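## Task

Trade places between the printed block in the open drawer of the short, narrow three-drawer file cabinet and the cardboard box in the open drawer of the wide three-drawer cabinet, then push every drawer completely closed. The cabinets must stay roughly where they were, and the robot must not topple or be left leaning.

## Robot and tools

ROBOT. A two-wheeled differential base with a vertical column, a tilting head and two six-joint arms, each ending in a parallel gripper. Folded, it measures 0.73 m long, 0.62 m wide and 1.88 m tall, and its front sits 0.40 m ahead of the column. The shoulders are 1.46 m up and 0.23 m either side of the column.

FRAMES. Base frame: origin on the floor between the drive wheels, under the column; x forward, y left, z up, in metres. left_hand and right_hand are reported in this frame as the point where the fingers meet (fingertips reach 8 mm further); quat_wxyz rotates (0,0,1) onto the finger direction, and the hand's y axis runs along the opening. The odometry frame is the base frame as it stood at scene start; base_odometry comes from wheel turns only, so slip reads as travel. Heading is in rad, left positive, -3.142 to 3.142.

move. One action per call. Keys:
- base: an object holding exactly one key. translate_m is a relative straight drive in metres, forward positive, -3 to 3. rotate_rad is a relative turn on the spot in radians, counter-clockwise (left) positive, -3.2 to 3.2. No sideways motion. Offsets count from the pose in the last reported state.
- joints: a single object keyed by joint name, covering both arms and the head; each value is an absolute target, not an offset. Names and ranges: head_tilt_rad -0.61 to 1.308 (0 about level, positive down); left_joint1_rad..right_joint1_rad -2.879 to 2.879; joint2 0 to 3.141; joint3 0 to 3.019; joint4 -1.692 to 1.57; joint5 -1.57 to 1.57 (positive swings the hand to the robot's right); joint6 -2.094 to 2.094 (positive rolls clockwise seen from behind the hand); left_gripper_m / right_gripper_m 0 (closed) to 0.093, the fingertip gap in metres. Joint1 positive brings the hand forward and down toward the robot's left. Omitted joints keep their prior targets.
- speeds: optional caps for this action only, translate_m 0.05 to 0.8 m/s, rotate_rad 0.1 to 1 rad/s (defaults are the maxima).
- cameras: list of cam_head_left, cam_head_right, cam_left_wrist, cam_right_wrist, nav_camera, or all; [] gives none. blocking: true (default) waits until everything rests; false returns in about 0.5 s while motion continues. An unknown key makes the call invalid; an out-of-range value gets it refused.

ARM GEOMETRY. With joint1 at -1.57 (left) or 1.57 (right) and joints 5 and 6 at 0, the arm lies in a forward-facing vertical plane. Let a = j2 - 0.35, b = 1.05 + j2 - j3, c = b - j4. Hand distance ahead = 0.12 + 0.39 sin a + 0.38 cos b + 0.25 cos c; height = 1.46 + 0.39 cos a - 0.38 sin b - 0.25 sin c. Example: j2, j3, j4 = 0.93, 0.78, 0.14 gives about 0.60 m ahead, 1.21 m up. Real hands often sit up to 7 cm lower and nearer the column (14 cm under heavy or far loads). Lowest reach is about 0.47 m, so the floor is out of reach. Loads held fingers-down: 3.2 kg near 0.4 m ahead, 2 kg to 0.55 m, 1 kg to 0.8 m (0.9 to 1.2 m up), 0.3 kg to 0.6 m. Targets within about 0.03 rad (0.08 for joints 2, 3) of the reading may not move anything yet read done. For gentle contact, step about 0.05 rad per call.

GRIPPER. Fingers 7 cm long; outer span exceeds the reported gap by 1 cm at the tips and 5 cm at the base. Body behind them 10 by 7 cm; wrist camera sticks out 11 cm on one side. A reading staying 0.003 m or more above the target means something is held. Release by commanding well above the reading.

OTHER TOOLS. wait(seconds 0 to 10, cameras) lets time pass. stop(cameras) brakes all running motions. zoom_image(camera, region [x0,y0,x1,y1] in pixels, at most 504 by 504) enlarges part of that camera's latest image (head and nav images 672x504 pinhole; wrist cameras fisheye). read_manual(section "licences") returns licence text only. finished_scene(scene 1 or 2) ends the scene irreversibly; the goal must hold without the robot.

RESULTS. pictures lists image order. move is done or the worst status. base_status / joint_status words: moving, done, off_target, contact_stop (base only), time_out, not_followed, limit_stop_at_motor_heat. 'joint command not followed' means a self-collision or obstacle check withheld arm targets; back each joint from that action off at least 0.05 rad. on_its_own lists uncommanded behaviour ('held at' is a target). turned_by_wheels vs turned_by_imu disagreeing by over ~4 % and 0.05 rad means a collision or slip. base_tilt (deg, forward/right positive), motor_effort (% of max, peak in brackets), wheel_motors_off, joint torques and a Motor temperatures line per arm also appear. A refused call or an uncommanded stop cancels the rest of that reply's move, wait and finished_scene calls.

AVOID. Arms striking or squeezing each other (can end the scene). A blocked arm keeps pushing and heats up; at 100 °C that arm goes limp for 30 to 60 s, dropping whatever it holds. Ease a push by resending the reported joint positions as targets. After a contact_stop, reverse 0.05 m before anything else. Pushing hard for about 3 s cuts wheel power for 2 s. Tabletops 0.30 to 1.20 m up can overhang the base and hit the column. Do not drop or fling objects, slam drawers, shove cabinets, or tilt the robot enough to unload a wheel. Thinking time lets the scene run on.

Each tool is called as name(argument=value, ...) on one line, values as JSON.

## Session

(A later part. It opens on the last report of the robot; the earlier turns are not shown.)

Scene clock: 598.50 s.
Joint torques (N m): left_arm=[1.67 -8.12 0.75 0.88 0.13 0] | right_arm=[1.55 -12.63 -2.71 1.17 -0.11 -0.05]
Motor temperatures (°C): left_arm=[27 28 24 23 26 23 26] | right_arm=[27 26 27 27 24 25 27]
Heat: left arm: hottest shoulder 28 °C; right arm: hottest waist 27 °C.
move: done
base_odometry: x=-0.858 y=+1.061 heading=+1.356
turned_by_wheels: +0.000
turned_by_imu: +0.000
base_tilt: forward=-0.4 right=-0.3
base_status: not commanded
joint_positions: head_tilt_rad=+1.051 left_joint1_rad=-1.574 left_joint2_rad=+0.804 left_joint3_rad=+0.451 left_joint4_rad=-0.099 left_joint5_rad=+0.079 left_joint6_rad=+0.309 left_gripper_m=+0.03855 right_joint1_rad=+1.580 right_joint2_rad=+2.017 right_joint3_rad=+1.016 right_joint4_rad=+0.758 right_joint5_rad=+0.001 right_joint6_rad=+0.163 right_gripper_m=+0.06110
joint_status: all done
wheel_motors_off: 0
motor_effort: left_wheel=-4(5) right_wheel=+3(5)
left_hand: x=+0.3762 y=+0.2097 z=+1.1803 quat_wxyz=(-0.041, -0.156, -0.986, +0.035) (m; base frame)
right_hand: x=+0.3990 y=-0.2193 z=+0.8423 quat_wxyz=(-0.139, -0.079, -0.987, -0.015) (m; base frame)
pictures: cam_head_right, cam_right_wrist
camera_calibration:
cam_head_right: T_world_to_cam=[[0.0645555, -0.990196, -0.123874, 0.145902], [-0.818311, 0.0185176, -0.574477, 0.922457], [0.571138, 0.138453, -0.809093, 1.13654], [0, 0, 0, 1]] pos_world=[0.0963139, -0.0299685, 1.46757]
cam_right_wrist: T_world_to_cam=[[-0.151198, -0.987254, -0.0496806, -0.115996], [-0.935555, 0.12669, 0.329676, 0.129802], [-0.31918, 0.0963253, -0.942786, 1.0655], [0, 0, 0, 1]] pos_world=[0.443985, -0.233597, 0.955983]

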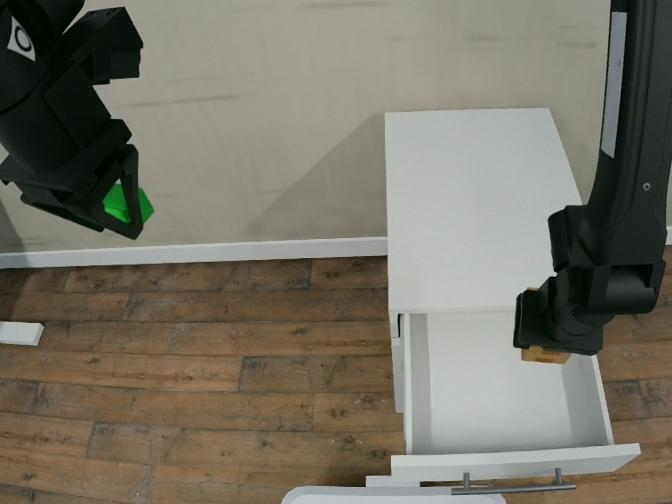

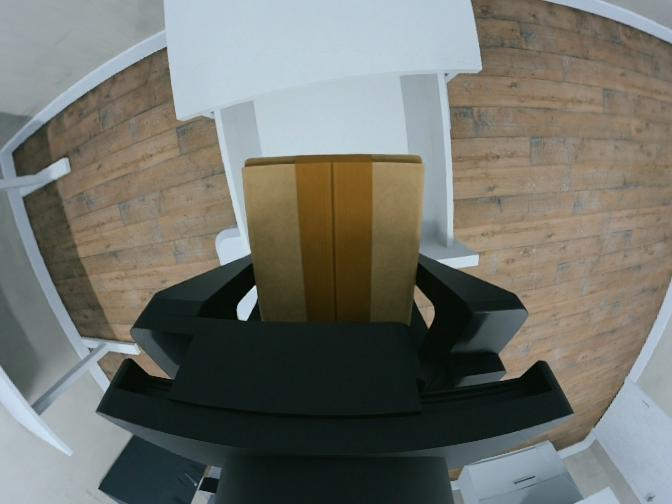

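move(joints={"right_joint2_rad":2.243,"right_joint3_rad":1.35,"right_joint4_rad":0.69}, cameras=[])

move(joints={"right_joint2_rad":2.44,"right_joint3_rad":1.65,"right_joint4_rad":0.59}, cameras=["cam_head_right","cam_right_wrist"])

Scene clock: 611.17 s.
Joint torques (N m): left_arm=[1.67 -8.12 0.75 0.88 0.13 0] | right_arm=[1.44 -12.51 -1.98 0.68 -0.13 -0.03]
Motor temperatures (°C): left_arm=[27 27 24 23 26 23 26] | right_arm=[27 26 27 27 24 25 27]
Heat: left arm: hottest waist 27 °C; right arm: hottest waist 27 °C.
move: done
base_odometry: x=-0.858 y=+1.061 heading=+1.356
turned_by_wheels: +0.000
turned_by_imu: +0.000
base_tilt: forward=-0.4 right=-0.3
base_status: not commanded
joint_positions: head_tilt_rad=+1.051 left_joint1_rad=-1.574 left_joint2_rad=+0.804 left_joint3_rad=+0.451 left_joint4_rad=-0.099 left_joint5_rad=+0.079 left_joint6_rad=+0.309 left_gripper_m=+0.03855 right_joint1_rad=+1.580 right_joint2_rad=+2.258 right_joint3_rad=+1.347 right_joint4_rad=+0.691 right_joint5_rad=+0.001 right_joint6_rad=+0.163 right_gripper_m=+0.06110
joint_status: all done
wheel_motors_off: 0
motor_effort: left_wheel=-4(4) right_wheel=+3(4)
left_hand: x=+0.3762 y=+0.2097 z=+1.1803 quat_wxyz=(-0.041, -0.156, -0.986, +0.035) (m; base frame)
right_hand: x=+0.4159 y=-0.2184 z=+0.7393 quat_wxyz=(-0.151, -0.079, -0.985, -0.016) (m; base frame)
pictures: none
No camera images: "cameras" was empty.

Scene clock: 612.20 s.
Joint torques (N m): left_arm=[1.67 -8.12 0.76 0.87 0.13 0.01] | right_arm=[1.61 -12.28 -0.96 0.66 -0.11 -0.04]
Motor temperatures (°C): left_arm=[27 27 24 23 26 23 26] | right_arm=[27 26 27 27 24 25 27]
Heat: left arm: hottest waist 27 °C; right arm: hottest waist 27 °C.
move: done
base_odometry: x=-0.858 y=+1.061 heading=+1.356
turned_by_wheels: +0.000
turned_by_imu: +0.000
base_tilt: forward=-0.4 right=-0.3
base_status: not commanded
joint_positions: head_tilt_rad=+1.051 left_joint1_rad=-1.574 left_joint2_rad=+0.804 left_joint3_rad=+0.451 left_joint4_rad=-0.099 left_joint5_rad=+0.079 left_joint6_rad=+0.309 left_gripper_m=+0.03855 right_joint1_rad=+1.580 right_joint2_rad=+2.453 right_joint3_rad=+1.647 right_joint4_rad=+0.592 right_joint5_rad=+0.001 right_joint6_rad=+0.163 right_gripper_m=+0.06110
joint_status: all done
wheel_motors_off: 0
motor_effort: left_wheel=-4(4) right_wheel=+3(4)
left_hand: x=+0.3762 y=+0.2097 z=+1.1803 quat_wxyz=(-0.041, -0.156, -0.986, +0.035) (m; base frame)
right_hand: x=+0.4229 y=-0.2177 z=+0.6586 quat_wxyz=(-0.153, -0.079, -0.985, -0.016) (m; base frame)
pictures: cam_head_right, cam_right_wrist
camera_calibration:
cam_head_right: T_world_to_cam=[[0.0645555, -0.990196, -0.123874, 0.145902], [-0.818311, 0.0185176, -0.574477, 0.922457], [0.571138, 0.138453, -0.809093, 1.13654], [0, 0, 0, 1]] pos_world=[0.0963139, -0.0299685, 1.46757]
cam_right_wrist: T_world_to_cam=[[-0.149943, -0.98721, -0.0541639, -0.117466], [-0.944668, 0.126885, 0.302492, 0.234336], [-0.291751, 0.0965236, -0.951612, 0.894073], [0, 0, 0, 1]] pos_world=[0.464603, -0.231996, 0.773563]

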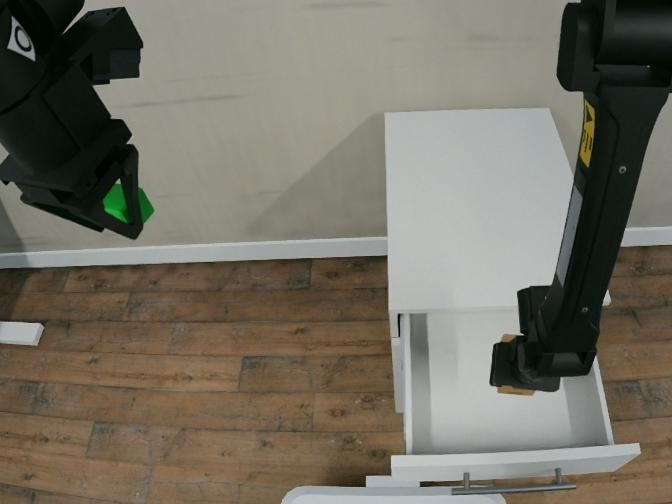

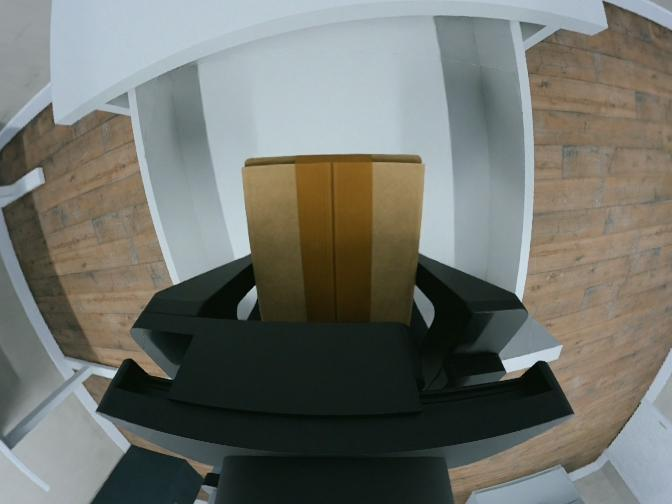

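move(joints={"right_joint2_rad":2.60,"right_joint3_rad":1.905,"right_joint4_rad":0.487}, cameras=[])

move(joints={"right_joint2_rad":2.69,"right_joint3_rad":2.056,"right_joint4_rad":0.424}, cameras=["cam_right_wrist"])

move(joints={"right_joint2_rad":2.74,"right_joint3_rad":2.143,"right_joint4_rad":0.387}, cameras=["cam_right_wrist"])

Scene clock: 624.63 s.
Joint torques (N m): left_arm=[1.67 -8.12 0.75 0.87 0.13 0] | right_arm=[1.67 -11.4 -0.12 0.58 -0.11 -0.04]
Motor temperatures (°C): left_arm=[27 27 24 23 26 23 26] | right_arm=[27 26 27 27 24 25 27]
Heat: left arm: hottest waist 27 °C; right arm: hottest waist 27 °C.
move: done
base_odometry: x=-0.858 y=+1.061 heading=+1.356
turned_by_wheels: +0.000
turned_by_imu: +0.000
base_tilt: forward=-0.4 right=-0.3
base_status: not commanded
joint_positions: head_tilt_rad=+1.051 left_joint1_rad=-1.574 left_joint2_rad=+0.804 left_joint3_rad=+0.451 left_joint4_rad=-0.099 left_joint5_rad=+0.079 left_joint6_rad=+0.309 left_gripper_m=+0.03855 right_joint1_rad=+1.580 right_joint2_rad=+2.609 right_joint3_rad=+1.902 right_joint4_rad=+0.491 right_joint5_rad=+0.001 right_joint6_rad=+0.163 right_gripper_m=+0.06110
joint_status: all done
wheel_motors_off: 0
motor_effort: left_wheel=-4(4) right_wheel=+3(4)
left_hand: x=+0.3762 y=+0.2097 z=+1.1803 quat_wxyz=(-0.041, -0.156, -0.986, +0.035) (m; base frame)
right_hand: x=+0.4244 y=-0.2172 z=+0.6006 quat_wxyz=(-0.152, -0.079, -0.985, -0.016) (m; base frame)
pictures: none
No camera images: "cameras" was empty.

Scene clock: 625.37 s.
Joint torques (N m): left_arm=[1.67 -8.18 0.75 0.88 0.13 0.01] | right_arm=[1.49 -9.99 0.68 0.49 -0.12 -0.04]
Motor temperatures (°C): left_arm=[27 27 24 23 26 23 26] | right_arm=[27 26 27 27 24 25 27]
Heat: left arm: hottest waist 27 °C; right arm: hottest waist 27 °C.
move: done
base_odometry: x=-0.858 y=+1.061 heading=+1.356
turned_by_wheels: +0.000
turned_by_imu: +0.000
base_tilt: forward=-0.4 right=-0.3
base_status: not commanded
joint_positions: head_tilt_rad=+1.051 left_joint1_rad=-1.574 left_joint2_rad=+0.804 left_joint3_rad=+0.451 left_joint4_rad=-0.099 left_joint5_rad=+0.079 left_joint6_rad=+0.309 left_gripper_m=+0.03855 right_joint1_rad=+1.580 right_joint2_rad=+2.685 right_joint3_rad=+2.051 right_joint4_rad=+0.431 right_joint5_rad=+0.001 right_joint6_rad=+0.163 right_gripper_m=+0.06110
joint_status: all done
wheel_motors_off: 0
motor_effort: left_wheel=-4(4) right_wheel=+4(4)
left_hand: x=+0.3762 y=+0.2097 z=+1.1803 quat_wxyz=(-0.041, -0.156, -0.986, +0.035) (m; base frame)
right_hand: x=+0.4355 y=-0.2170 z=+0.5758 quat_wxyz=(-0.158, -0.079, -0.984, -0.017) (m; base frame)
pictures: cam_right_wrist
camera_calibration:
cam_right_wrist: T_world_to_cam=[[-0.149488, -0.987186, -0.0558335, -0.1186], [-0.947843, 0.126996, 0.292345, 0.278405], [-0.281509, 0.0966234, -0.954682, 0.816154], [0, 0, 0, 1]] pos_world=[0.47591, -0.231296, 0.691155]

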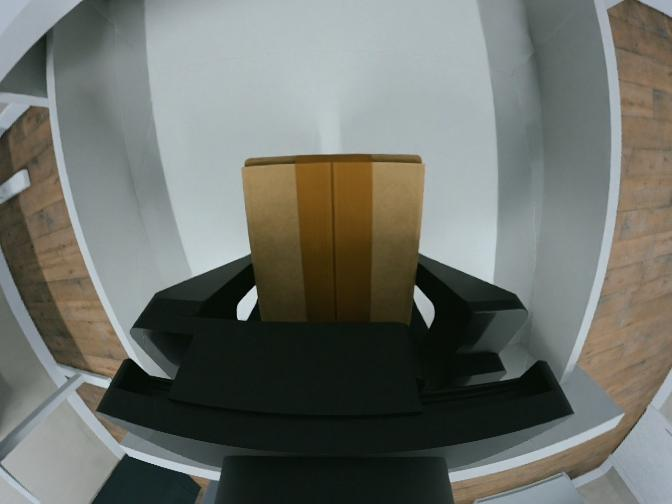

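Scene clock: 626.00 s.
Joint torques (N m): left_arm=[1.67 -8.12 0.76 0.88 0.13 0] | right_arm=[1.44 -9.64 0.95 0.54 -0.12 -0.04]
Motor temperatures (°C): left_arm=[27 27 24 23 26 23 26] | right_arm=[27 26 27 27 24 25 27]
Heat: left arm: hottest waist 27 °C; right arm: hottest waist 27 °C.
move: done
base_odometry: x=-0.858 y=+1.061 heading=+1.356
turned_by_wheels: +0.000
turned_by_imu: +0.000
base_tilt: forward=-0.4 right=-0.3
base_status: not commanded
joint_positions: head_tilt_rad=+1.051 left_joint1_rad=-1.574 left_joint2_rad=+0.804 left_joint3_rad=+0.451 left_joint4_rad=-0.099 left_joint5_rad=+0.079 left_joint6_rad=+0.309 left_gripper_m=+0.03855 right_joint1_rad=+1.580 right_joint2_rad=+2.732 right_joint3_rad=+2.139 right_joint4_rad=+0.393 right_joint5_rad=+0.001 right_joint6_rad=+0.163 right_gripper_m=+0.06110
joint_status: all done
wheel_motors_off: 0
motor_effort: left_wheel=-3(4) right_wheel=+3(4)
left_hand: x=+0.3762 y=+0.2097 z=+1.1803 quat_wxyz=(-0.041, -0.156, -0.986, +0.035) (m; base frame)
right_hand: x=+0.4395 y=-0.2168 z=+0.5620 quat_wxyz=(-0.161, -0.079, -0.984, -0.017) (m; base frame)
pictures: cam_right_wrist
camera_calibration:
cam_right_wrist: T_world_to_cam=[[-0.149246, -0.987187, -0.0564595, -0.118429], [-0.949071, 0.126993, 0.288336, 0.288993], [-0.277472, 0.0966171, -0.955863, 0.803008], [0, 0, 0, 1]] pos_world=[0.479412, -0.231196, 0.677552]

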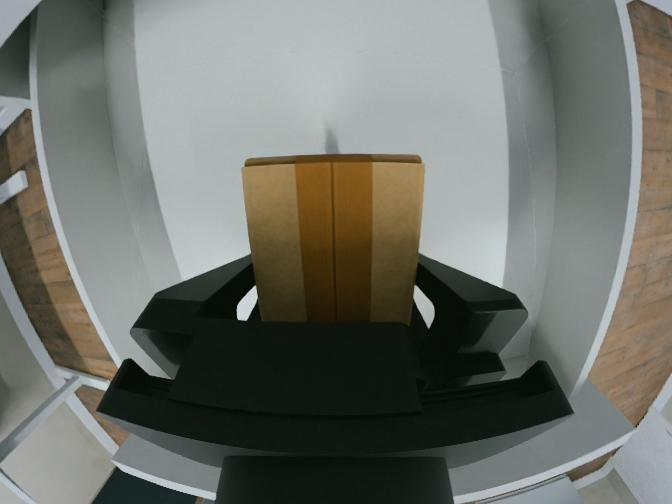

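move(joints={"right_joint2_rad":2.785,"right_joint3_rad":2.215,"right_joint4_rad":0.36}, cameras=["cam_right_wrist"])

move(joints={"right_joint2_rad":2.82,"right_joint3_rad":2.27,"right_joint4_rad":0.34}, cameras=["cam_right_wrist"])

Scene clock: 637.73 s.
Joint torques (N m): left_arm=[1.67 -8.12 0.76 0.87 0.13 0] | right_arm=[1.61 -9.7 1.44 0.47 -0.12 -0.03]
Motor temperatures (°C): left_arm=[27 27 24 23 26 23 26] | right_arm=[27 26 27 27 24 25 27]
Heat: left arm: hottest waist 27 °C; right arm: hottest waist 27 °C.
move: done
base_odometry: x=-0.858 y=+1.061 heading=+1.356
turned_by_wheels: +0.000
turned_by_imu: +0.000
base_tilt: forward=-0.4 right=-0.3
base_status: not commanded
joint_positions: head_tilt_rad=+1.051 left_joint1_rad=-1.574 left_joint2_rad=+0.804 left_joint3_rad=+0.451 left_joint4_rad=-0.099 left_joint5_rad=+0.079 left_joint6_rad=+0.309 left_gripper_m=+0.03855 right_joint1_rad=+1.580 right_joint2_rad=+2.777 right_joint3_rad=+2.209 right_joint4_rad=+0.367 right_joint5_rad=+0.001 right_joint6_rad=+0.163 right_gripper_m=+0.06110
joint_status: all done
wheel_motors_off: 0
motor_effort: left_wheel=-4(4) right_wheel=+4(4)
left_hand: x=+0.3762 y=+0.2097 z=+1.1803 quat_wxyz=(-0.041, -0.156, -0.986, +0.035) (m; base frame)
right_hand: x=+0.4358 y=-0.2167 z=+0.5498 quat_wxyz=(-0.160, -0.079, -0.984, -0.017) (m; base frame)
pictures: cam_right_wrist
camera_calibration:
cam_right_wrist: T_world_to_cam=[[-0.149334, -0.987187, -0.0562269, -0.119655], [-0.948612, 0.12699, 0.289844, 0.287953], [-0.27899, 0.0966209, -0.955421, 0.790796], [0, 0, 0, 1]] pos_world=[0.475911, -0.231096, 0.665353]

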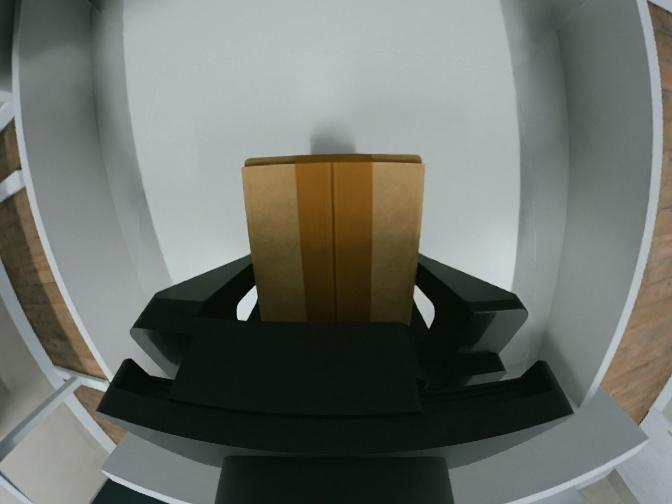

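Scene clock: 638.37 s.
Joint torques (N m): left_arm=[1.67 -8.12 0.76 0.88 0.13 0] | right_arm=[1.61 -9.41 1.59 0.49 -0.12 -0.03]
Motor temperatures (°C): left_arm=[27 27 24 23 26 23 26] | right_arm=[27 26 27 27 24 25 27]
Heat: left arm: hottest waist 27 °C; right arm: hottest waist 27 °C.
move: done
base_odometry: x=-0.858 y=+1.061 heading=+1.356
turned_by_wheels: +0.000
turned_by_imu: +0.000
base_tilt: forward=-0.4 right=-0.3
base_status: not commanded
joint_positions: head_tilt_rad=+1.051 left_joint1_rad=-1.574 left_joint2_rad=+0.804 left_joint3_rad=+0.451 left_joint4_rad=-0.099 left_joint5_rad=+0.079 left_joint6_rad=+0.309 left_gripper_m=+0.03855 right_joint1_rad=+1.580 right_joint2_rad=+2.810 right_joint3_rad=+2.264 right_joint4_rad=+0.347 right_joint5_rad=+0.001 right_joint6_rad=+0.163 right_gripper_m=+0.06110
joint_status: all done
wheel_motors_off: 0
motor_effort: left_wheel=-3(4) right_wheel=+3(4)
left_hand: x=+0.3762 y=+0.2097 z=+1.1803 quat_wxyz=(-0.041, -0.156, -0.986, +0.035) (m; base frame)
right_hand: x=+0.4350 y=-0.2167 z=+0.5416 quat_wxyz=(-0.161, -0.079, -0.984, -0.017) (m; base frame)
pictures: cam_right_wrist
camera_calibration:
cam_right_wrist: T_world_to_cam=[[-0.149222, -0.987188, -0.0565081, -0.120029], [-0.949163, 0.126986, 0.288034, 0.290792], [-0.277168, 0.0966164, -0.955951, 0.78225], [0, 0, 0, 1]] pos_world=[0.474912, -0.230996, 0.657252]

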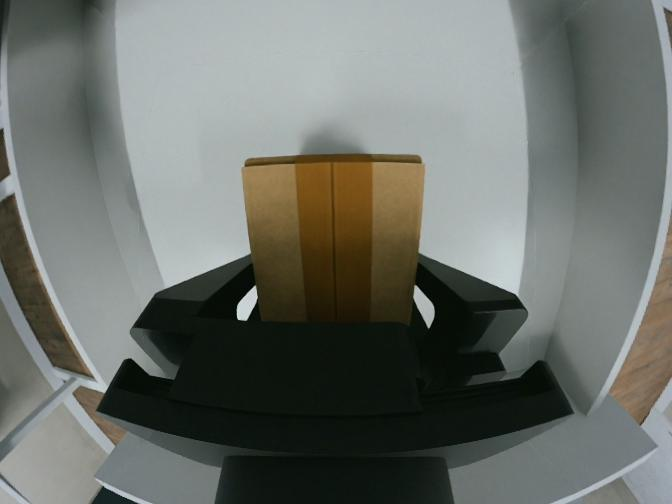

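move(joints={"right_joint2_rad":2.855,"right_joint3_rad":2.33,"right_joint4_rad":0.315}, cameras=["cam_right_wrist"])

move(joints={"right_joint2_rad":2.89,"right_joint3_rad":2.385,"right_joint4_rad":0.295}, cameras=["cam_right_wrist"])

Scene clock: 644.60 s.
Joint torques (N m): left_arm=[1.67 -8.18 0.76 0.88 0.13 0] | right_arm=[1.49 -9.17 2.13 0.54 -0.13 -0.05]
Motor temperatures (°C): left_arm=[27 27 24 23 26 23 26] | right_arm=[27 26 27 27 24 25 27]
Heat: left arm: hottest waist 27 °C; right arm: hottest waist 27 °C.
move: done
base_odometry: x=-0.858 y=+1.061 heading=+1.356
turned_by_wheels: +0.000
turned_by_imu: +0.000
base_tilt: forward=-0.4 right=-0.3
base_status: not commanded
joint_positions: head_tilt_rad=+1.051 left_joint1_rad=-1.574 left_joint2_rad=+0.804 left_joint3_rad=+0.451 left_joint4_rad=-0.099 left_joint5_rad=+0.079 left_joint6_rad=+0.309 left_gripper_m=+0.03855 right_joint1_rad=+1.580 right_joint2_rad=+2.846 right_joint3_rad=+2.321 right_joint4_rad=+0.322 right_joint5_rad=+0.001 right_joint6_rad=+0.163 right_gripper_m=+0.06110
joint_status: all done
wheel_motors_off: 0
motor_effort: left_wheel=-4(4) right_wheel=+3(4)
left_hand: x=+0.3762 y=+0.2097 z=+1.1803 quat_wxyz=(-0.041, -0.156, -0.986, +0.035) (m; base frame)
right_hand: x=+0.4307 y=-0.2166 z=+0.5326 quat_wxyz=(-0.159, -0.079, -0.984, -0.017) (m; base frame)
pictures: cam_right_wrist
camera_calibration:
cam_right_wrist: T_world_to_cam=[[-0.149462, -0.987187, -0.0558769, -0.121418], [-0.947945, 0.126992, 0.292015, 0.286709], [-0.281177, 0.0966135, -0.95478, 0.773437], [0, 0, 0, 1]] pos_world=[0.47111, -0.230996, 0.647955]

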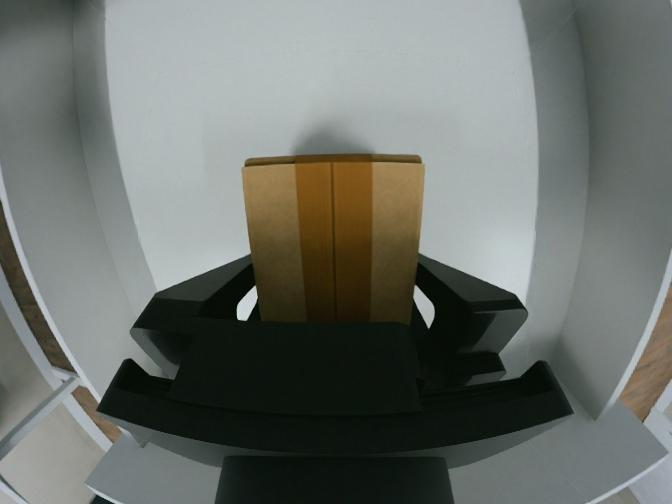

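Scene clock: 645.30 s.
Joint torques (N m): left_arm=[1.67 -8.12 0.75 0.87 0.13 0.01] | right_arm=[1.44 -7.3 3.71 0.49 -0.47 -0.05]
Motor temperatures (°C): left_arm=[27 27 24 23 26 23 26] | right_arm=[27 26 27 27 24 25 27]
Heat: left arm: hottest waist 27 °C; right arm: hottest waist 27 °C.
move: done
base_odometry: x=-0.858 y=+1.061 heading=+1.356
turned_by_wheels: +0.000
turned_by_imu: +0.000
base_tilt: forward=-0.4 right=-0.3
base_status: not commanded
joint_positions: head_tilt_rad=+1.051 left_joint1_rad=-1.574 left_joint2_rad=+0.804 left_joint3_rad=+0.451 left_joint4_rad=-0.099 left_joint5_rad=+0.079 left_joint6_rad=+0.309 left_gripper_m=+0.03855 right_joint1_rad=+1.580 right_joint2_rad=+2.856 right_joint3_rad=+2.361 right_joint4_rad=+0.304 right_joint5_rad=+0.011 right_joint6_rad=+0.163 right_gripper_m=+0.06109
joint_status: all done
wheel_motors_off: 0
motor_effort: left_wheel=-3(4) right_wheel=+4(6)
left_hand: x=+0.3762 y=+0.2097 z=+1.1803 quat_wxyz=(-0.041, -0.156, -0.986, +0.035) (m; base frame)
right_hand: x=+0.4422 y=-0.2183 z=+0.5314 quat_wxyz=(-0.165, -0.079, -0.983, -0.012) (m; base frame)
pictures: cam_right_wrist
camera_calibration:
cam_right_wrist: T_world_to_cam=[[-0.15205, -0.987184, -0.048462, -0.1242], [-0.951023, 0.132776, 0.279153, 0.307575], [-0.26914, 0.0885335, -0.959023, 0.770926], [0, 0, 0, 1]] pos_world=[0.481114, -0.2317, 0.647457]

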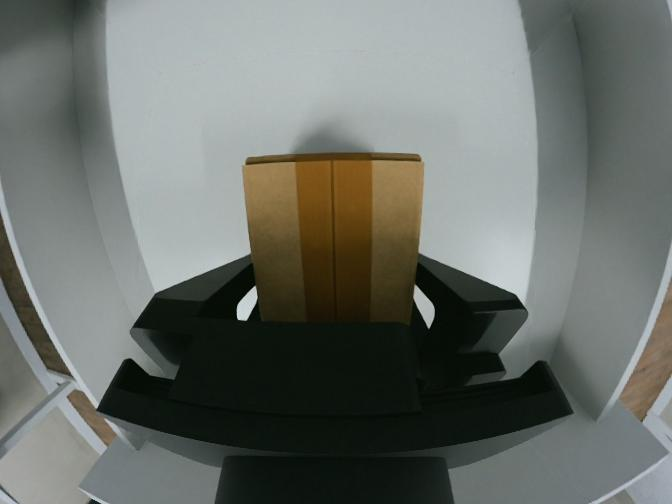

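move(joints={"right_joint2_rad":2.856,"right_joint3_rad":2.355,"right_joint4_rad":0.304,"right_gripper_m":0.075}, cameras=["cam_right_wrist"])

move(joints={"right_gripper_m":0.093}, cameras=["cam_right_wrist"])

move(joints={"right_joint2_rad":2.74,"right_joint3_rad":2.143,"right_joint4_rad":0.387}, cameras=["cam_right_wrist"])

Scene clock: 653.07 s.
Joint torques (N m): left_arm=[1.67 -8.12 0.76 0.87 0.13 0] | right_arm=[1.85 -9.88 1.2 0.73 -0.24 -0.04]
Motor temperatures (°C): left_arm=[27 27 24 23 26 23 27] | right_arm=[27 26 27 27 24 25 27]
Heat: left arm: hottest waist 27 °C; right arm: hottest waist 27 °C.
move: done
base_odometry: x=-0.858 y=+1.061 heading=+1.356
turned_by_wheels: +0.000
turned_by_imu: +0.000
base_tilt: forward=-0.4 right=-0.3
base_status: not commanded
joint_positions: head_tilt_rad=+1.051 left_joint1_rad=-1.574 left_joint2_rad=+0.804 left_joint3_rad=+0.451 left_joint4_rad=-0.099 left_joint5_rad=+0.079 left_joint6_rad=+0.309 left_gripper_m=+0.03855 right_joint1_rad=+1.580 right_joint2_rad=+2.854 right_joint3_rad=+2.358 right_joint4_rad=+0.304 right_joint5_rad=+0.004 right_joint6_rad=+0.163 right_gripper_m=+0.07492
joint_status: all done
wheel_motors_off: 0
motor_effort: left_wheel=-3(4) right_wheel=+4(5)
left_hand: x=+0.3762 y=+0.2097 z=+1.1803 quat_wxyz=(-0.041, -0.156, -0.986, +0.035) (m; base frame)
right_hand: x=+0.4430 y=-0.2171 z=+0.5321 quat_wxyz=(-0.165, -0.079, -0.983, -0.016) (m; base frame)
pictures: cam_right_wrist
camera_calibration:
cam_right_wrist: T_world_to_cam=[[-0.149751, -0.987194, -0.0549763, -0.120457], [-0.951419, 0.128748, 0.27969, 0.306923], [-0.26903, 0.0941894, -0.958515, 0.772565], [0, 0, 0, 1]] pos_world=[0.481817, -0.231197, 0.648049]

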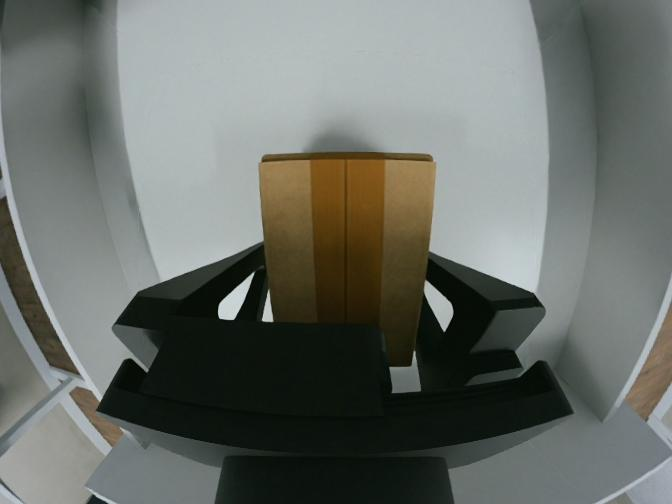

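Scene clock: 653.57 s.
Joint torques (N m): left_arm=[1.67 -8.12 0.75 0.87 0.13 0] | right_arm=[1.67 -9.64 1.28 0.72 -0.4 -0.06]
Motor temperatures (°C): left_arm=[27 27 24 23 26 23 27] | right_arm=[27 26 27 27 24 25 27]
Heat: left arm: hottest waist 27 °C; right arm: hottest waist 27 °C.
move: done
base_odometry: x=-0.858 y=+1.061 heading=+1.356
turned_by_wheels: +0.000
turned_by_imu: +0.000
base_tilt: forward=-0.4 right=-0.3
base_status: not commanded
joint_positions: head_tilt_rad=+1.051 left_joint1_rad=-1.574 left_joint2_rad=+0.804 left_joint3_rad=+0.451 left_joint4_rad=-0.099 left_joint5_rad=+0.079 left_joint6_rad=+0.309 left_gripper_m=+0.03855 right_joint1_rad=+1.586 right_joint2_rad=+2.852 right_joint3_rad=+2.358 right_joint4_rad=+0.304 right_joint5_rad=+0.009 right_joint6_rad=+0.163 right_gripper_m=+0.09290
joint_status: all done
wheel_motors_off: 0
motor_effort: left_wheel=-3(4) right_wheel=+5(5)
left_hand: x=+0.3762 y=+0.2097 z=+1.1803 quat_wxyz=(-0.041, -0.156, -0.986, +0.035) (m; base frame)
right_hand: x=+0.4440 y=-0.2120 z=+0.5325 quat_wxyz=(-0.165, -0.078, -0.983, -0.016) (m; base frame)
pictures: cam_right_wrist
camera_calibration:
cam_right_wrist: T_world_to_cam=[[-0.148319, -0.987366, -0.0557681, -0.115383], [-0.951921, 0.127255, 0.278661, 0.307573], [-0.268043, 0.0944175, -0.958769, 0.77244], [0, 0, 0, 1]] pos_world=[0.482719, -0.225998, 0.648448]

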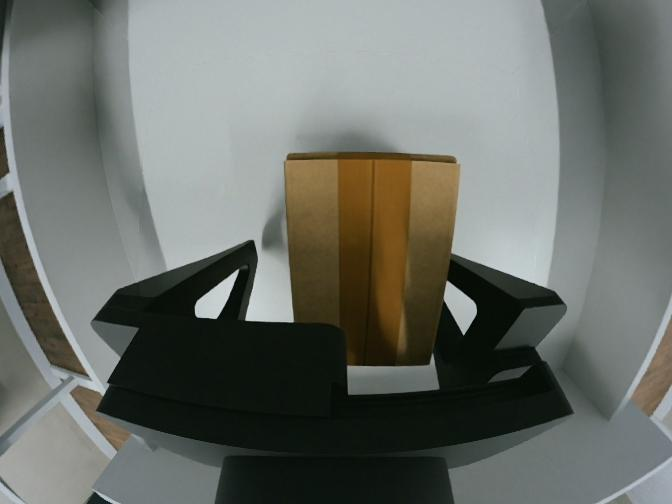

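Scene clock: 654.63 s.
Joint torques (N m): left_arm=[1.67 -8.12 0.76 0.87 0.13 0.01] | right_arm=[1.32 -10.34 0.38 1.1 -0.22 -0.04]
Motor temperatures (°C): left_arm=[27 27 24 23 26 23 27] | right_arm=[27 26 27 27 24 25 27]
Heat: left arm: hottest waist 27 °C; right arm: hottest waist 27 °C.
move: done
base_odometry: x=-0.858 y=+1.061 heading=+1.356
turned_by_wheels: +0.000
turned_by_imu: +0.000
base_tilt: forward=-0.5 right=-0.3
base_status: not commanded
joint_positions: head_tilt_rad=+1.051 left_joint1_rad=-1.574 left_joint2_rad=+0.804 left_joint3_rad=+0.451 left_joint4_rad=-0.099 left_joint5_rad=+0.079 left_joint6_rad=+0.309 left_gripper_m=+0.03855 right_joint1_rad=+1.582 right_joint2_rad=+2.739 right_joint3_rad=+2.146 right_joint4_rad=+0.375 right_joint5_rad=+0.004 right_joint6_rad=+0.163 right_gripper_m=+0.09290
joint_status: all done
wheel_motors_off: 0
motor_effort: left_wheel=-3(4) right_wheel=+4(5)
left_hand: x=+0.3762 y=+0.2097 z=+1.1803 quat_wxyz=(-0.041, -0.156, -0.986, +0.035) (m; base frame)
right_hand: x=+0.4332 y=-0.2151 z=+0.5589 quat_wxyz=(-0.152, -0.079, -0.985, -0.016) (m; base frame)
pictures: cam_right_wrist
camera_calibration:
cam_right_wrist: T_world_to_cam=[[-0.150194, -0.987223, -0.0532165, -0.119238], [-0.943629, 0.127086, 0.305635, 0.27164], [-0.294967, 0.0961211, -0.95066, 0.802741], [0, 0, 0, 1]] pos_world=[0.475201, -0.229396, 0.673766]

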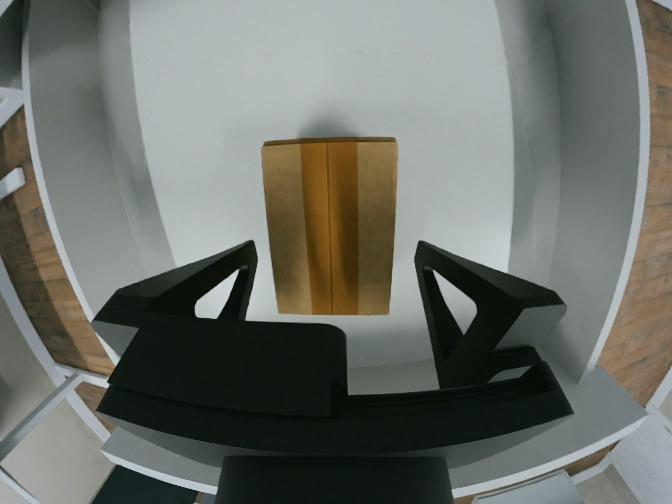

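move(joints={"right_joint2_rad":2.44,"right_joint3_rad":1.65,"right_joint4_rad":0.59}, cameras=[])

move(joints={"right_joint2_rad":2.0,"right_joint3_rad":1.02,"right_joint4_rad":0.772}, cameras=["cam_right_wrist"])

move(joints={"right_joint2_rad":0.9,"right_joint3_rad":0.45,"right_joint4_rad":0.1,"right_gripper_m":0.0}, cameras=["cam_head_left","cam_head_right","cam_left_wrist"])

Scene clock: 670.87 s.
Joint torques (N m): left_arm=[1.61 -8.12 0.76 0.87 0.13 0.01] | right_arm=[1.44 -11.52 -1.18 0.8 -0.22 -0.06]
Motor temperatures (°C): left_arm=[27 27 24 23 26 23 27] | right_arm=[27 26 27 27 24 25 26]
Heat: left arm: hottest waist 27 °C; right arm: hottest waist 27 °C.
move: done
base_odometry: x=-0.858 y=+1.061 heading=+1.356
turned_by_wheels: +0.000
turned_by_imu: +0.000
base_tilt: forward=-0.4 right=-0.3
base_status: not commanded
joint_positions: head_tilt_rad=+1.051 left_joint1_rad=-1.574 left_joint2_rad=+0.804 left_joint3_rad=+0.451 left_joint4_rad=-0.099 left_joint5_rad=+0.079 left_joint6_rad=+0.309 left_gripper_m=+0.03855 right_joint1_rad=+1.582 right_joint2_rad=+2.442 right_joint3_rad=+1.650 right_joint4_rad=+0.588 right_joint5_rad=+0.004 right_joint6_rad=+0.163 right_gripper_m=+0.09290
joint_status: all done
wheel_motors_off: 0
motor_effort: left_wheel=-4(4) right_wheel=+4(5)
left_hand: x=+0.3762 y=+0.2097 z=+1.1803 quat_wxyz=(-0.041, -0.156, -0.986, +0.035) (m; base frame)
right_hand: x=+0.4325 y=-0.2161 z=+0.6617 quat_wxyz=(-0.158, -0.079, -0.984, -0.016) (m; base frame)
pictures: none
No camera images: "cameras" was empty.

Scene clock: 672.20 s.
Joint torques (N m): left_arm=[1.67 -8.18 0.73 0.88 0.13 0.01] | right_arm=[1.32 -11.11 -2.85 0.76 -0.22 -0.05]
Motor temperatures (°C): left_arm=[27 27 24 23 26 23 27] | right_arm=[27 26 27 27 24 25 26]
Heat: left arm: hottest waist 27 °C; right arm: hottest waist 27 °C.
move: done
base_odometry: x=-0.858 y=+1.061 heading=+1.356
turned_by_wheels: +0.000
turned_by_imu: +0.000
base_tilt: forward=-0.4 right=-0.3
base_status: not commanded
joint_positions: head_tilt_rad=+1.051 left_joint1_rad=-1.574 left_joint2_rad=+0.804 left_joint3_rad=+0.451 left_joint4_rad=-0.099 left_joint5_rad=+0.079 left_joint6_rad=+0.309 left_gripper_m=+0.03855 right_joint1_rad=+1.582 right_joint2_rad=+2.001 right_joint3_rad=+1.020 right_joint4_rad=+0.771 right_joint5_rad=+0.004 right_joint6_rad=+0.163 right_gripper_m=+0.09291
joint_status: all done
wheel_motors_off: 0
motor_effort: left_wheel=-4(4) right_wheel=+4(5)
left_hand: x=+0.3762 y=+0.2097 z=+1.1803 quat_wxyz=(-0.041, -0.156, -0.986, +0.035) (m; base frame)
right_hand: x=+0.4144 y=-0.2181 z=+0.8472 quat_wxyz=(-0.155, -0.079, -0.985, -0.016) (m; base frame)
pictures: cam_right_wrist
camera_calibration:
cam_right_wrist: T_world_to_cam=[[-0.149767, -0.987223, -0.0544145, -0.108841], [-0.946055, 0.127094, 0.298039, 0.173648], [-0.287316, 0.0961157, -0.953001, 1.07034], [0, 0, 0, 1]] pos_world=[0.455506, -0.232396, 0.96236]

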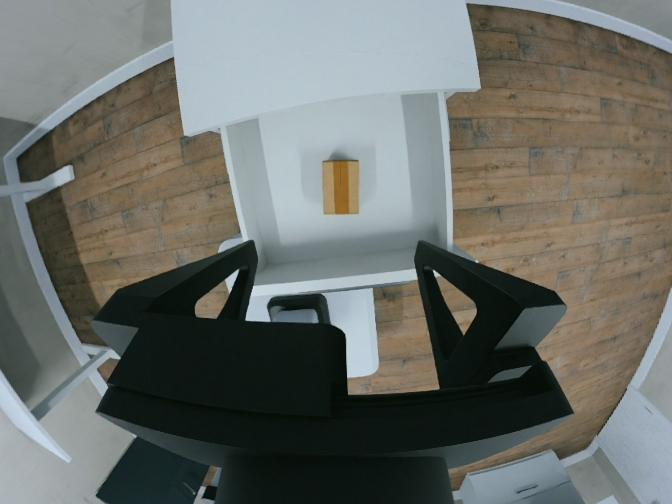

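Scene clock: 673.77 s.
Joint torques (N m): left_arm=[1.67 -8.18 0.73 0.88 0.13 0.01] | right_arm=[1.08 -8.35 1.84 0.27 -0.23 -0.04]
Motor temperatures (°C): left_arm=[27 27 24 23 26 23 27] | right_arm=[27 26 27 27 24 25 26]
Heat: left arm: hottest waist 27 °C; right arm: hottest waist 27 °C.
move: done
base_odometry: x=-0.858 y=+1.061 heading=+1.356
turned_by_wheels: +0.000
turned_by_imu: +0.000
base_tilt: forward=-0.4 right=-0.3
base_status: not commanded
joint_positions: head_tilt_rad=+1.051 left_joint1_rad=-1.574 left_joint2_rad=+0.804 left_joint3_rad=+0.451 left_joint4_rad=-0.099 left_joint5_rad=+0.079 left_joint6_rad=+0.309 left_gripper_m=+0.03855 right_joint1_rad=+1.582 right_joint2_rad=+0.898 right_joint3_rad=+0.449 right_joint4_rad=+0.105 right_joint5_rad=+0.004 right_joint6_rad=+0.163 right_gripper_m=+0.00124
joint_status: all done
wheel_motors_off: 0
motor_effort: left_wheel=-4(4) right_wheel=+4(5)
left_hand: x=+0.3762 y=+0.2097 z=+1.1803 quat_wxyz=(-0.041, -0.156, -0.986, +0.035) (m; base frame)
right_hand: x=+0.3981 y=-0.2213 z=+1.1610 quat_wxyz=(-0.089, -0.079, -0.993, -0.011) (m; base frame)
pictures: cam_head_left, cam_head_right, cam_left_wrist
camera_calibration:
cam_head_left: T_world_to_cam=[[0.0483775, -0.992466, -0.112565, 0.199021], [-0.812286, 0.0264899, -0.582658, 0.930484], [0.58125, 0.119622, -0.804884, 1.13114], [0, 0, 0, 1]] pos_world=[0.0887154, 0.0375635, 1.47499]
cam_head_right: T_world_to_cam=[[0.0645555, -0.990196, -0.123874, 0.145902], [-0.818311, 0.0185176, -0.574477, 0.922457], [0.571138, 0.138453, -0.809093, 1.13654], [0, 0, 0, 1]] pos_world=[0.0963139, -0.0299685, 1.46757]
cam_left_wrist: T_world_to_cam=[[-0.298819, -0.95132, 0.0754862, 0.220786], [-0.817628, 0.29601, 0.493825, -0.330289], [-0.49213, 0.0858448, -0.866279, 1.315], [0, 0, 0, 1]] pos_world=[0.443075, 0.194921, 1.2856]

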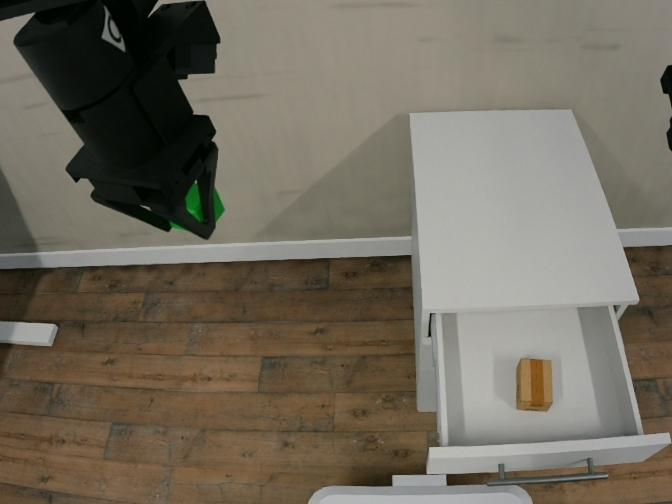

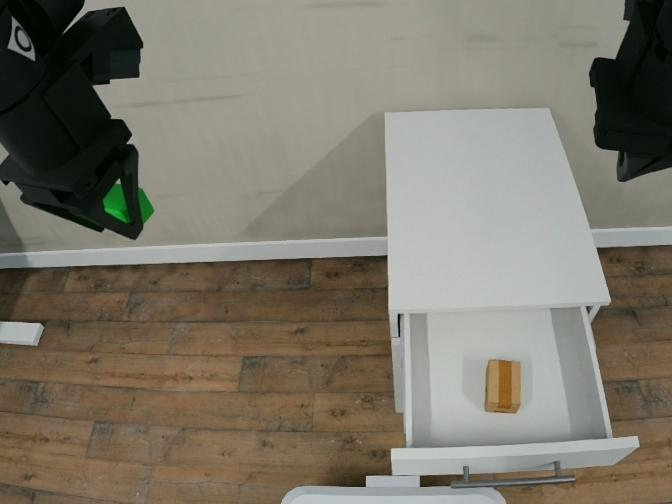

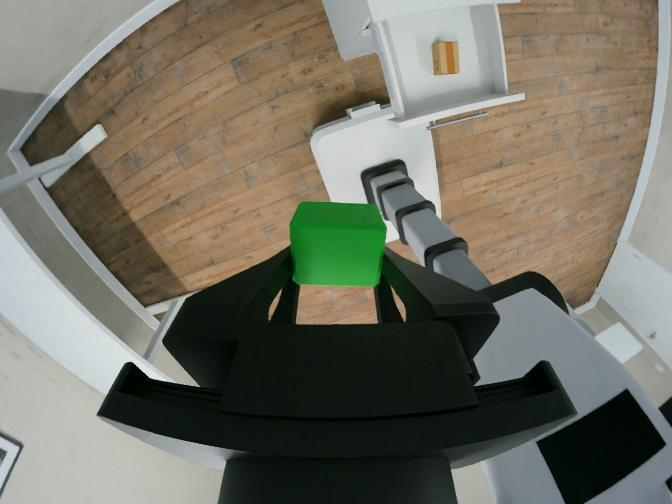

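move(base={"translate_m": -0.28}, speeds={"translate_m": 0.3}, cameras=[])

move(joints={"right_joint1_rad":1.615,"right_joint2_rad":2.3,"right_joint3_rad":1.4,"right_joint4_rad":1.0}, cameras=[])

move(joints={"right_joint2_rad":2.9,"right_joint3_rad":2.374,"right_joint4_rad":0.677}, cameras=["cam_head_left","cam_head_right","cam_right_wrist","nav_camera"])

Scene clock: 702.07 s.
Joint torques (N m): left_arm=[1.67 -8.41 0.83 0.84 0.13 0] | right_arm=[1.2 -8.12 1.87 0.36 -0.23 -0.04]
Motor temperatures (°C): left_arm=[27 27 24 23 26 23 27] | right_arm=[27 26 27 27 24 25 27]
Heat: left arm: hottest waist 27 °C; right arm: hottest waist 27 °C.
move: done
base_odometry: x=-0.917 y=+0.787 heading=+1.355
turned_by_wheels: -0.001
turned_by_imu: -0.001
base_tilt: forward=-0.4 right=-0.3
base_status: done
joint_positions: head_tilt_rad=+1.051 left_joint1_rad=-1.574 left_joint2_rad=+0.804 left_joint3_rad=+0.449 left_joint4_rad=-0.099 left_joint5_rad=+0.079 left_joint6_rad=+0.309 left_gripper_m=+0.03855 right_joint1_rad=+1.582 right_joint2_rad=+0.898 right_joint3_rad=+0.449 right_joint4_rad=+0.105 right_joint5_rad=+0.004 right_joint6_rad=+0.163 right_gripper_m=+0.00124
joint_status: not commanded
wheel_motors_off: 0
motor_effort: left_wheel=-1(43) right_wheel=+2(63)
left_hand: x=+0.3748 y=+0.2097 z=+1.1801 quat_wxyz=(-0.040, -0.156, -0.986, +0.035) (m; base frame)
right_hand: x=+0.3979 y=-0.2213 z=+1.1610 quat_wxyz=(-0.089, -0.079, -0.993, -0.011) (m; base frame)
pictures: none
No camera images: "cameras" was empty.

Scene clock: 704.07 s.
Joint torques (N m): left_arm=[1.67 -8.06 0.91 0.87 0.13 0] | right_arm=[2.2 -12.1 -1.46 1.62 -0.24 -0.05]
Motor temperatures (°C): left_arm=[27 27 24 23 26 23 27] | right_arm=[27 26 27 27 24 25 27]
Heat: left arm: hottest waist 27 °C; right arm: hottest waist 27 °C.
move: done
base_odometry: x=-0.917 y=+0.787 heading=+1.355
turned_by_wheels: +0.000
turned_by_imu: +0.000
base_tilt: forward=-0.4 right=-0.3
base_status: not commanded
joint_positions: head_tilt_rad=+1.051 left_joint1_rad=-1.574 left_joint2_rad=+0.804 left_joint3_rad=+0.449 left_joint4_rad=-0.099 left_joint5_rad=+0.079 left_joint6_rad=+0.309 left_gripper_m=+0.03855 right_joint1_rad=+1.608 right_joint2_rad=+2.311 right_joint3_rad=+1.396 right_joint4_rad=+0.985 right_joint5_rad=+0.004 right_joint6_rad=+0.163 right_gripper_m=+0.00124
joint_status: all done
wheel_motors_off: 0
motor_effort: left_wheel=-4(5) right_wheel=+3(3)
left_hand: x=+0.3748 y=+0.2097 z=+1.1801 quat_wxyz=(-0.040, -0.156, -0.986, +0.035) (m; base frame)
right_hand: x=+0.4709 y=-0.1962 z=+0.7521 quat_wxyz=(-0.290, -0.074, -0.953, -0.040) (m; base frame)
pictures: none
No camera images: "cameras" was empty.

Scene clock: 706.07 s.
Joint torques (N m): left_arm=[1.67 -8.06 0.91 0.87 0.13 0.01] | right_arm=[2.49 -9.41 1.76 1.36 -0.24 -0.04]
Motor temperatures (°C): left_arm=[27 27 24 23 26 23 27] | right_arm=[27 26 27 27 24 25 27]
Heat: left arm: hottest waist 27 °C; right arm: hottest waist 27 °C.
move: done
base_odometry: x=-0.917 y=+0.787 heading=+1.355
turned_by_wheels: +0.000
turned_by_imu: +0.000
base_tilt: forward=-0.4 right=-0.3
base_status: not commanded
joint_positions: head_tilt_rad=+1.051 left_joint1_rad=-1.574 left_joint2_rad=+0.804 left_joint3_rad=+0.449 left_joint4_rad=-0.099 left_joint5_rad=+0.079 left_joint6_rad=+0.309 left_gripper_m=+0.03855 right_joint1_rad=+1.608 right_joint2_rad=+2.897 right_joint3_rad=+2.375 right_joint4_rad=+0.673 right_joint5_rad=+0.004 right_joint6_rad=+0.163 right_gripper_m=+0.00124
joint_status: all done
wheel_motors_off: 0
motor_effort: left_wheel=-4(5) right_wheel=+2(5)
left_hand: x=+0.3748 y=+0.2097 z=+1.1801 quat_wxyz=(-0.040, -0.156, -0.986, +0.035) (m; base frame)
right_hand: x=+0.4919 y=-0.1898 z=+0.5631 quat_wxyz=(-0.328, -0.074, -0.941, -0.043) (m; base frame)
pictures: cam_head_left, cam_head_right, cam_right_wrist, nav_camera
camera_calibration:
cam_head_left: T_world_to_cam=[[0.0483771, -0.992465, -0.112571, 0.19903], [-0.812333, 0.0264843, -0.582592, 0.930391], [0.581184, 0.119629, -0.804931, 1.13121], [0, 0, 0, 1]] pos_world=[0.0887155, 0.0375635, 1.47499]
cam_head_right: T_world_to_cam=[[0.0645541, -0.990195, -0.123882, 0.145901], [-0.818358, 0.0185119, -0.57441, 0.922306], [0.571071, 0.13846, -0.809139, 1.13654], [0, 0, 0, 1]] pos_world=[0.096314, -0.0299684, 1.46747]
cam_right_wrist: T_world_to_cam=[[-0.111466, -0.985448, -0.128325, -0.061554], [-0.991537, 0.118933, -0.0520543, 0.546028], [0.0665589, 0.121436, -0.990365, 0.670969], [0, 0, 0, 1]] pos_world=[0.489887, -0.207079, 0.685029]

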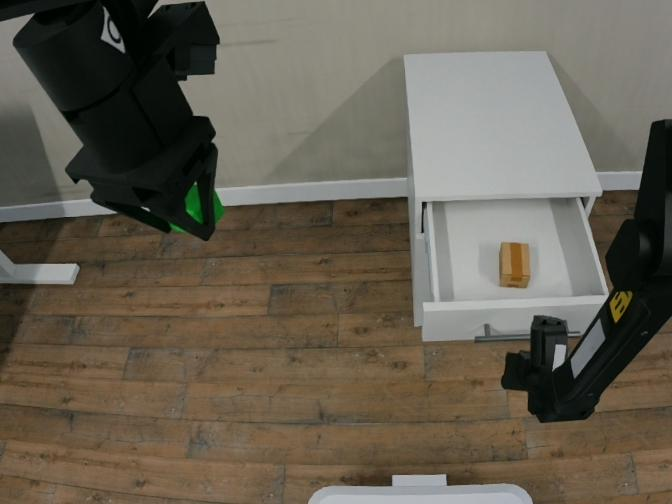

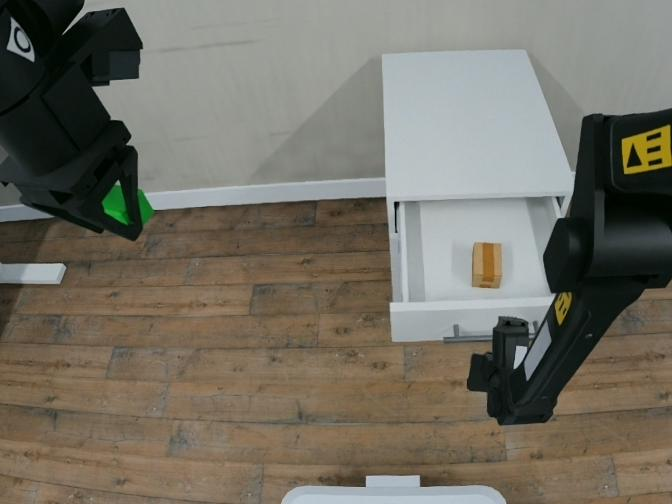

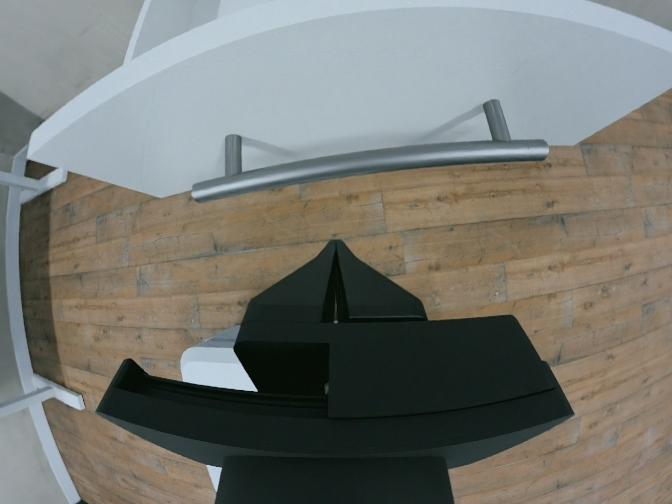

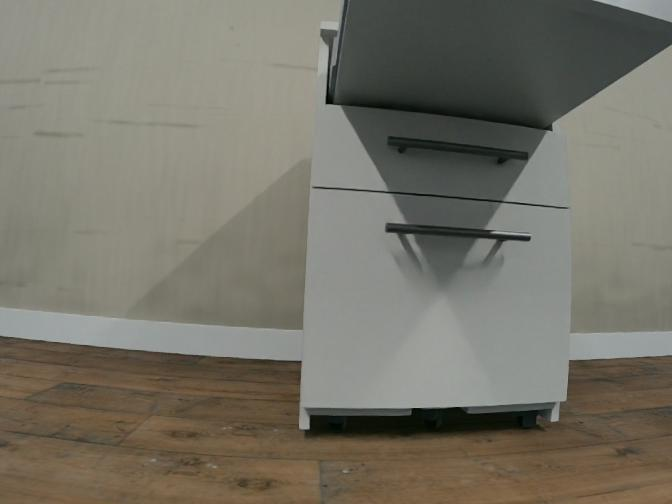

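move(base={"translate_m": 0.24}, speeds={"translate_m": 0.1}, cameras=["cam_head_left","cam_right_wrist","nav_camera"])

Scene clock: 716.03 s.
Joint torques (N m): left_arm=[1.67 -7.88 0.84 0.88 0.13 0.01] | right_arm=[2.37 -11.11 3.08 1.54 -0.24 -0.05]
Motor temperatures (°C): left_arm=[27 27 24 23 26 23 27] | right_arm=[27 26 27 27 24 25 27]
Heat: left arm: hottest waist 27 °C; right arm: hottest waist 27 °C.
move: done
base_odometry: x=-0.866 y=+1.022 heading=+1.354
turned_by_wheels: -0.001
turned_by_imu: -0.001
base_tilt: forward=-0.4 right=-0.3
base_status: done
joint_positions: head_tilt_rad=+1.051 left_joint1_rad=-1.574 left_joint2_rad=+0.804 left_joint3_rad=+0.450 left_joint4_rad=-0.099 left_joint5_rad=+0.079 left_joint6_rad=+0.309 left_gripper_m=+0.03855 right_joint1_rad=+1.608 right_joint2_rad=+2.930 right_joint3_rad=+2.353 right_joint4_rad=+0.664 right_joint5_rad=+0.003 right_joint6_rad=+0.163 right_gripper_m=+0.00124
joint_status: not commanded
wheel_motors_off: 0
motor_effort: left_wheel=+0(53) right_wheel=+1(36)
left_hand: x=+0.3755 y=+0.2097 z=+1.1802 quat_wxyz=(-0.041, -0.156, -0.986, +0.035) (m; base frame)
right_hand: x=+0.4479 y=-0.1900 z=+0.5474 quat_wxyz=(-0.298, -0.074, -0.951, -0.041) (m; base frame)
pictures: cam_head_left, cam_right_wrist, nav_camera
camera_calibration:
cam_head_left: T_world_to_cam=[[0.0483608, -0.992466, -0.112569, 0.199028], [-0.812368, 0.026489, -0.582544, 0.930323], [0.581137, 0.119619, -0.804966, 1.13127], [0, 0, 0, 1]] pos_world=[0.0887156, 0.0375635, 1.47499]
cam_right_wrist: T_world_to_cam=[[-0.117109, -0.985817, -0.120211, -0.0707756], [-0.993114, 0.116635, 0.0110026, 0.467325], [0.00317429, 0.120672, -0.992687, 0.687838], [0, 0, 0, 1]] pos_world=[0.453635, -0.207281, 0.669158]

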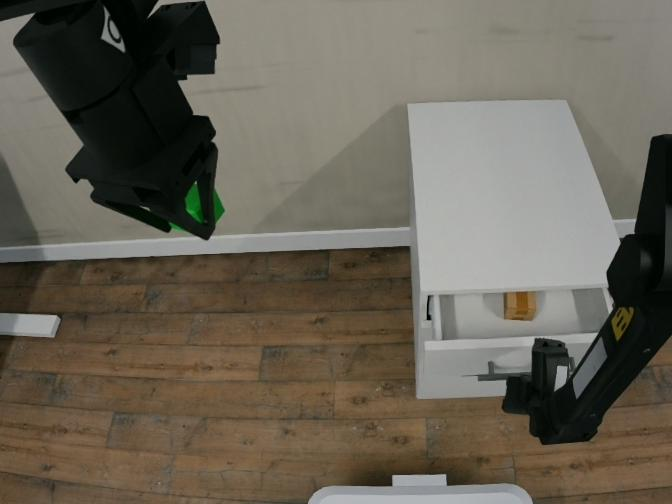

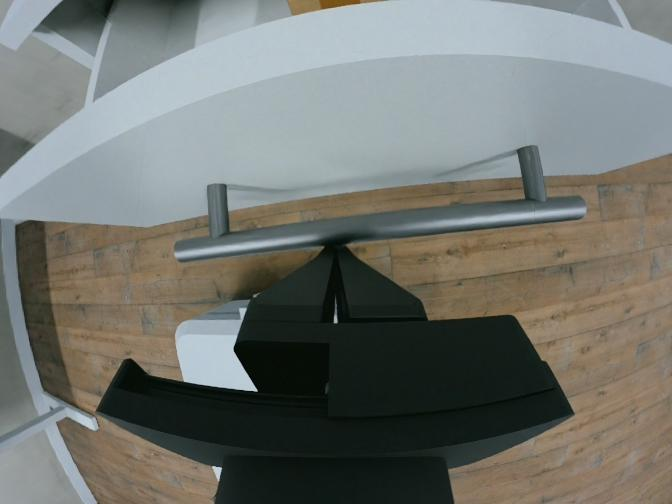

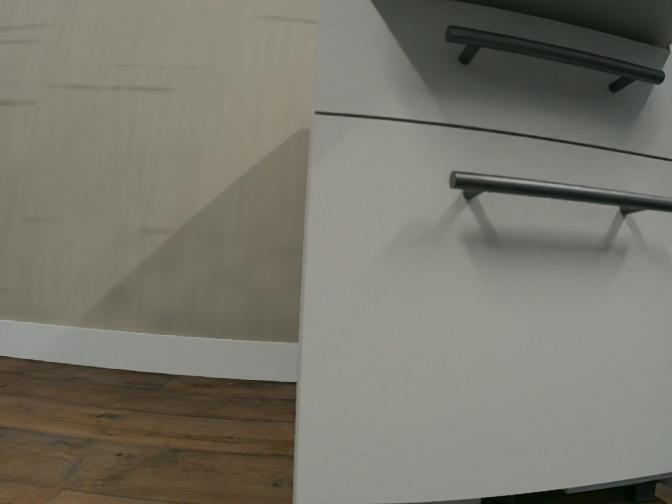

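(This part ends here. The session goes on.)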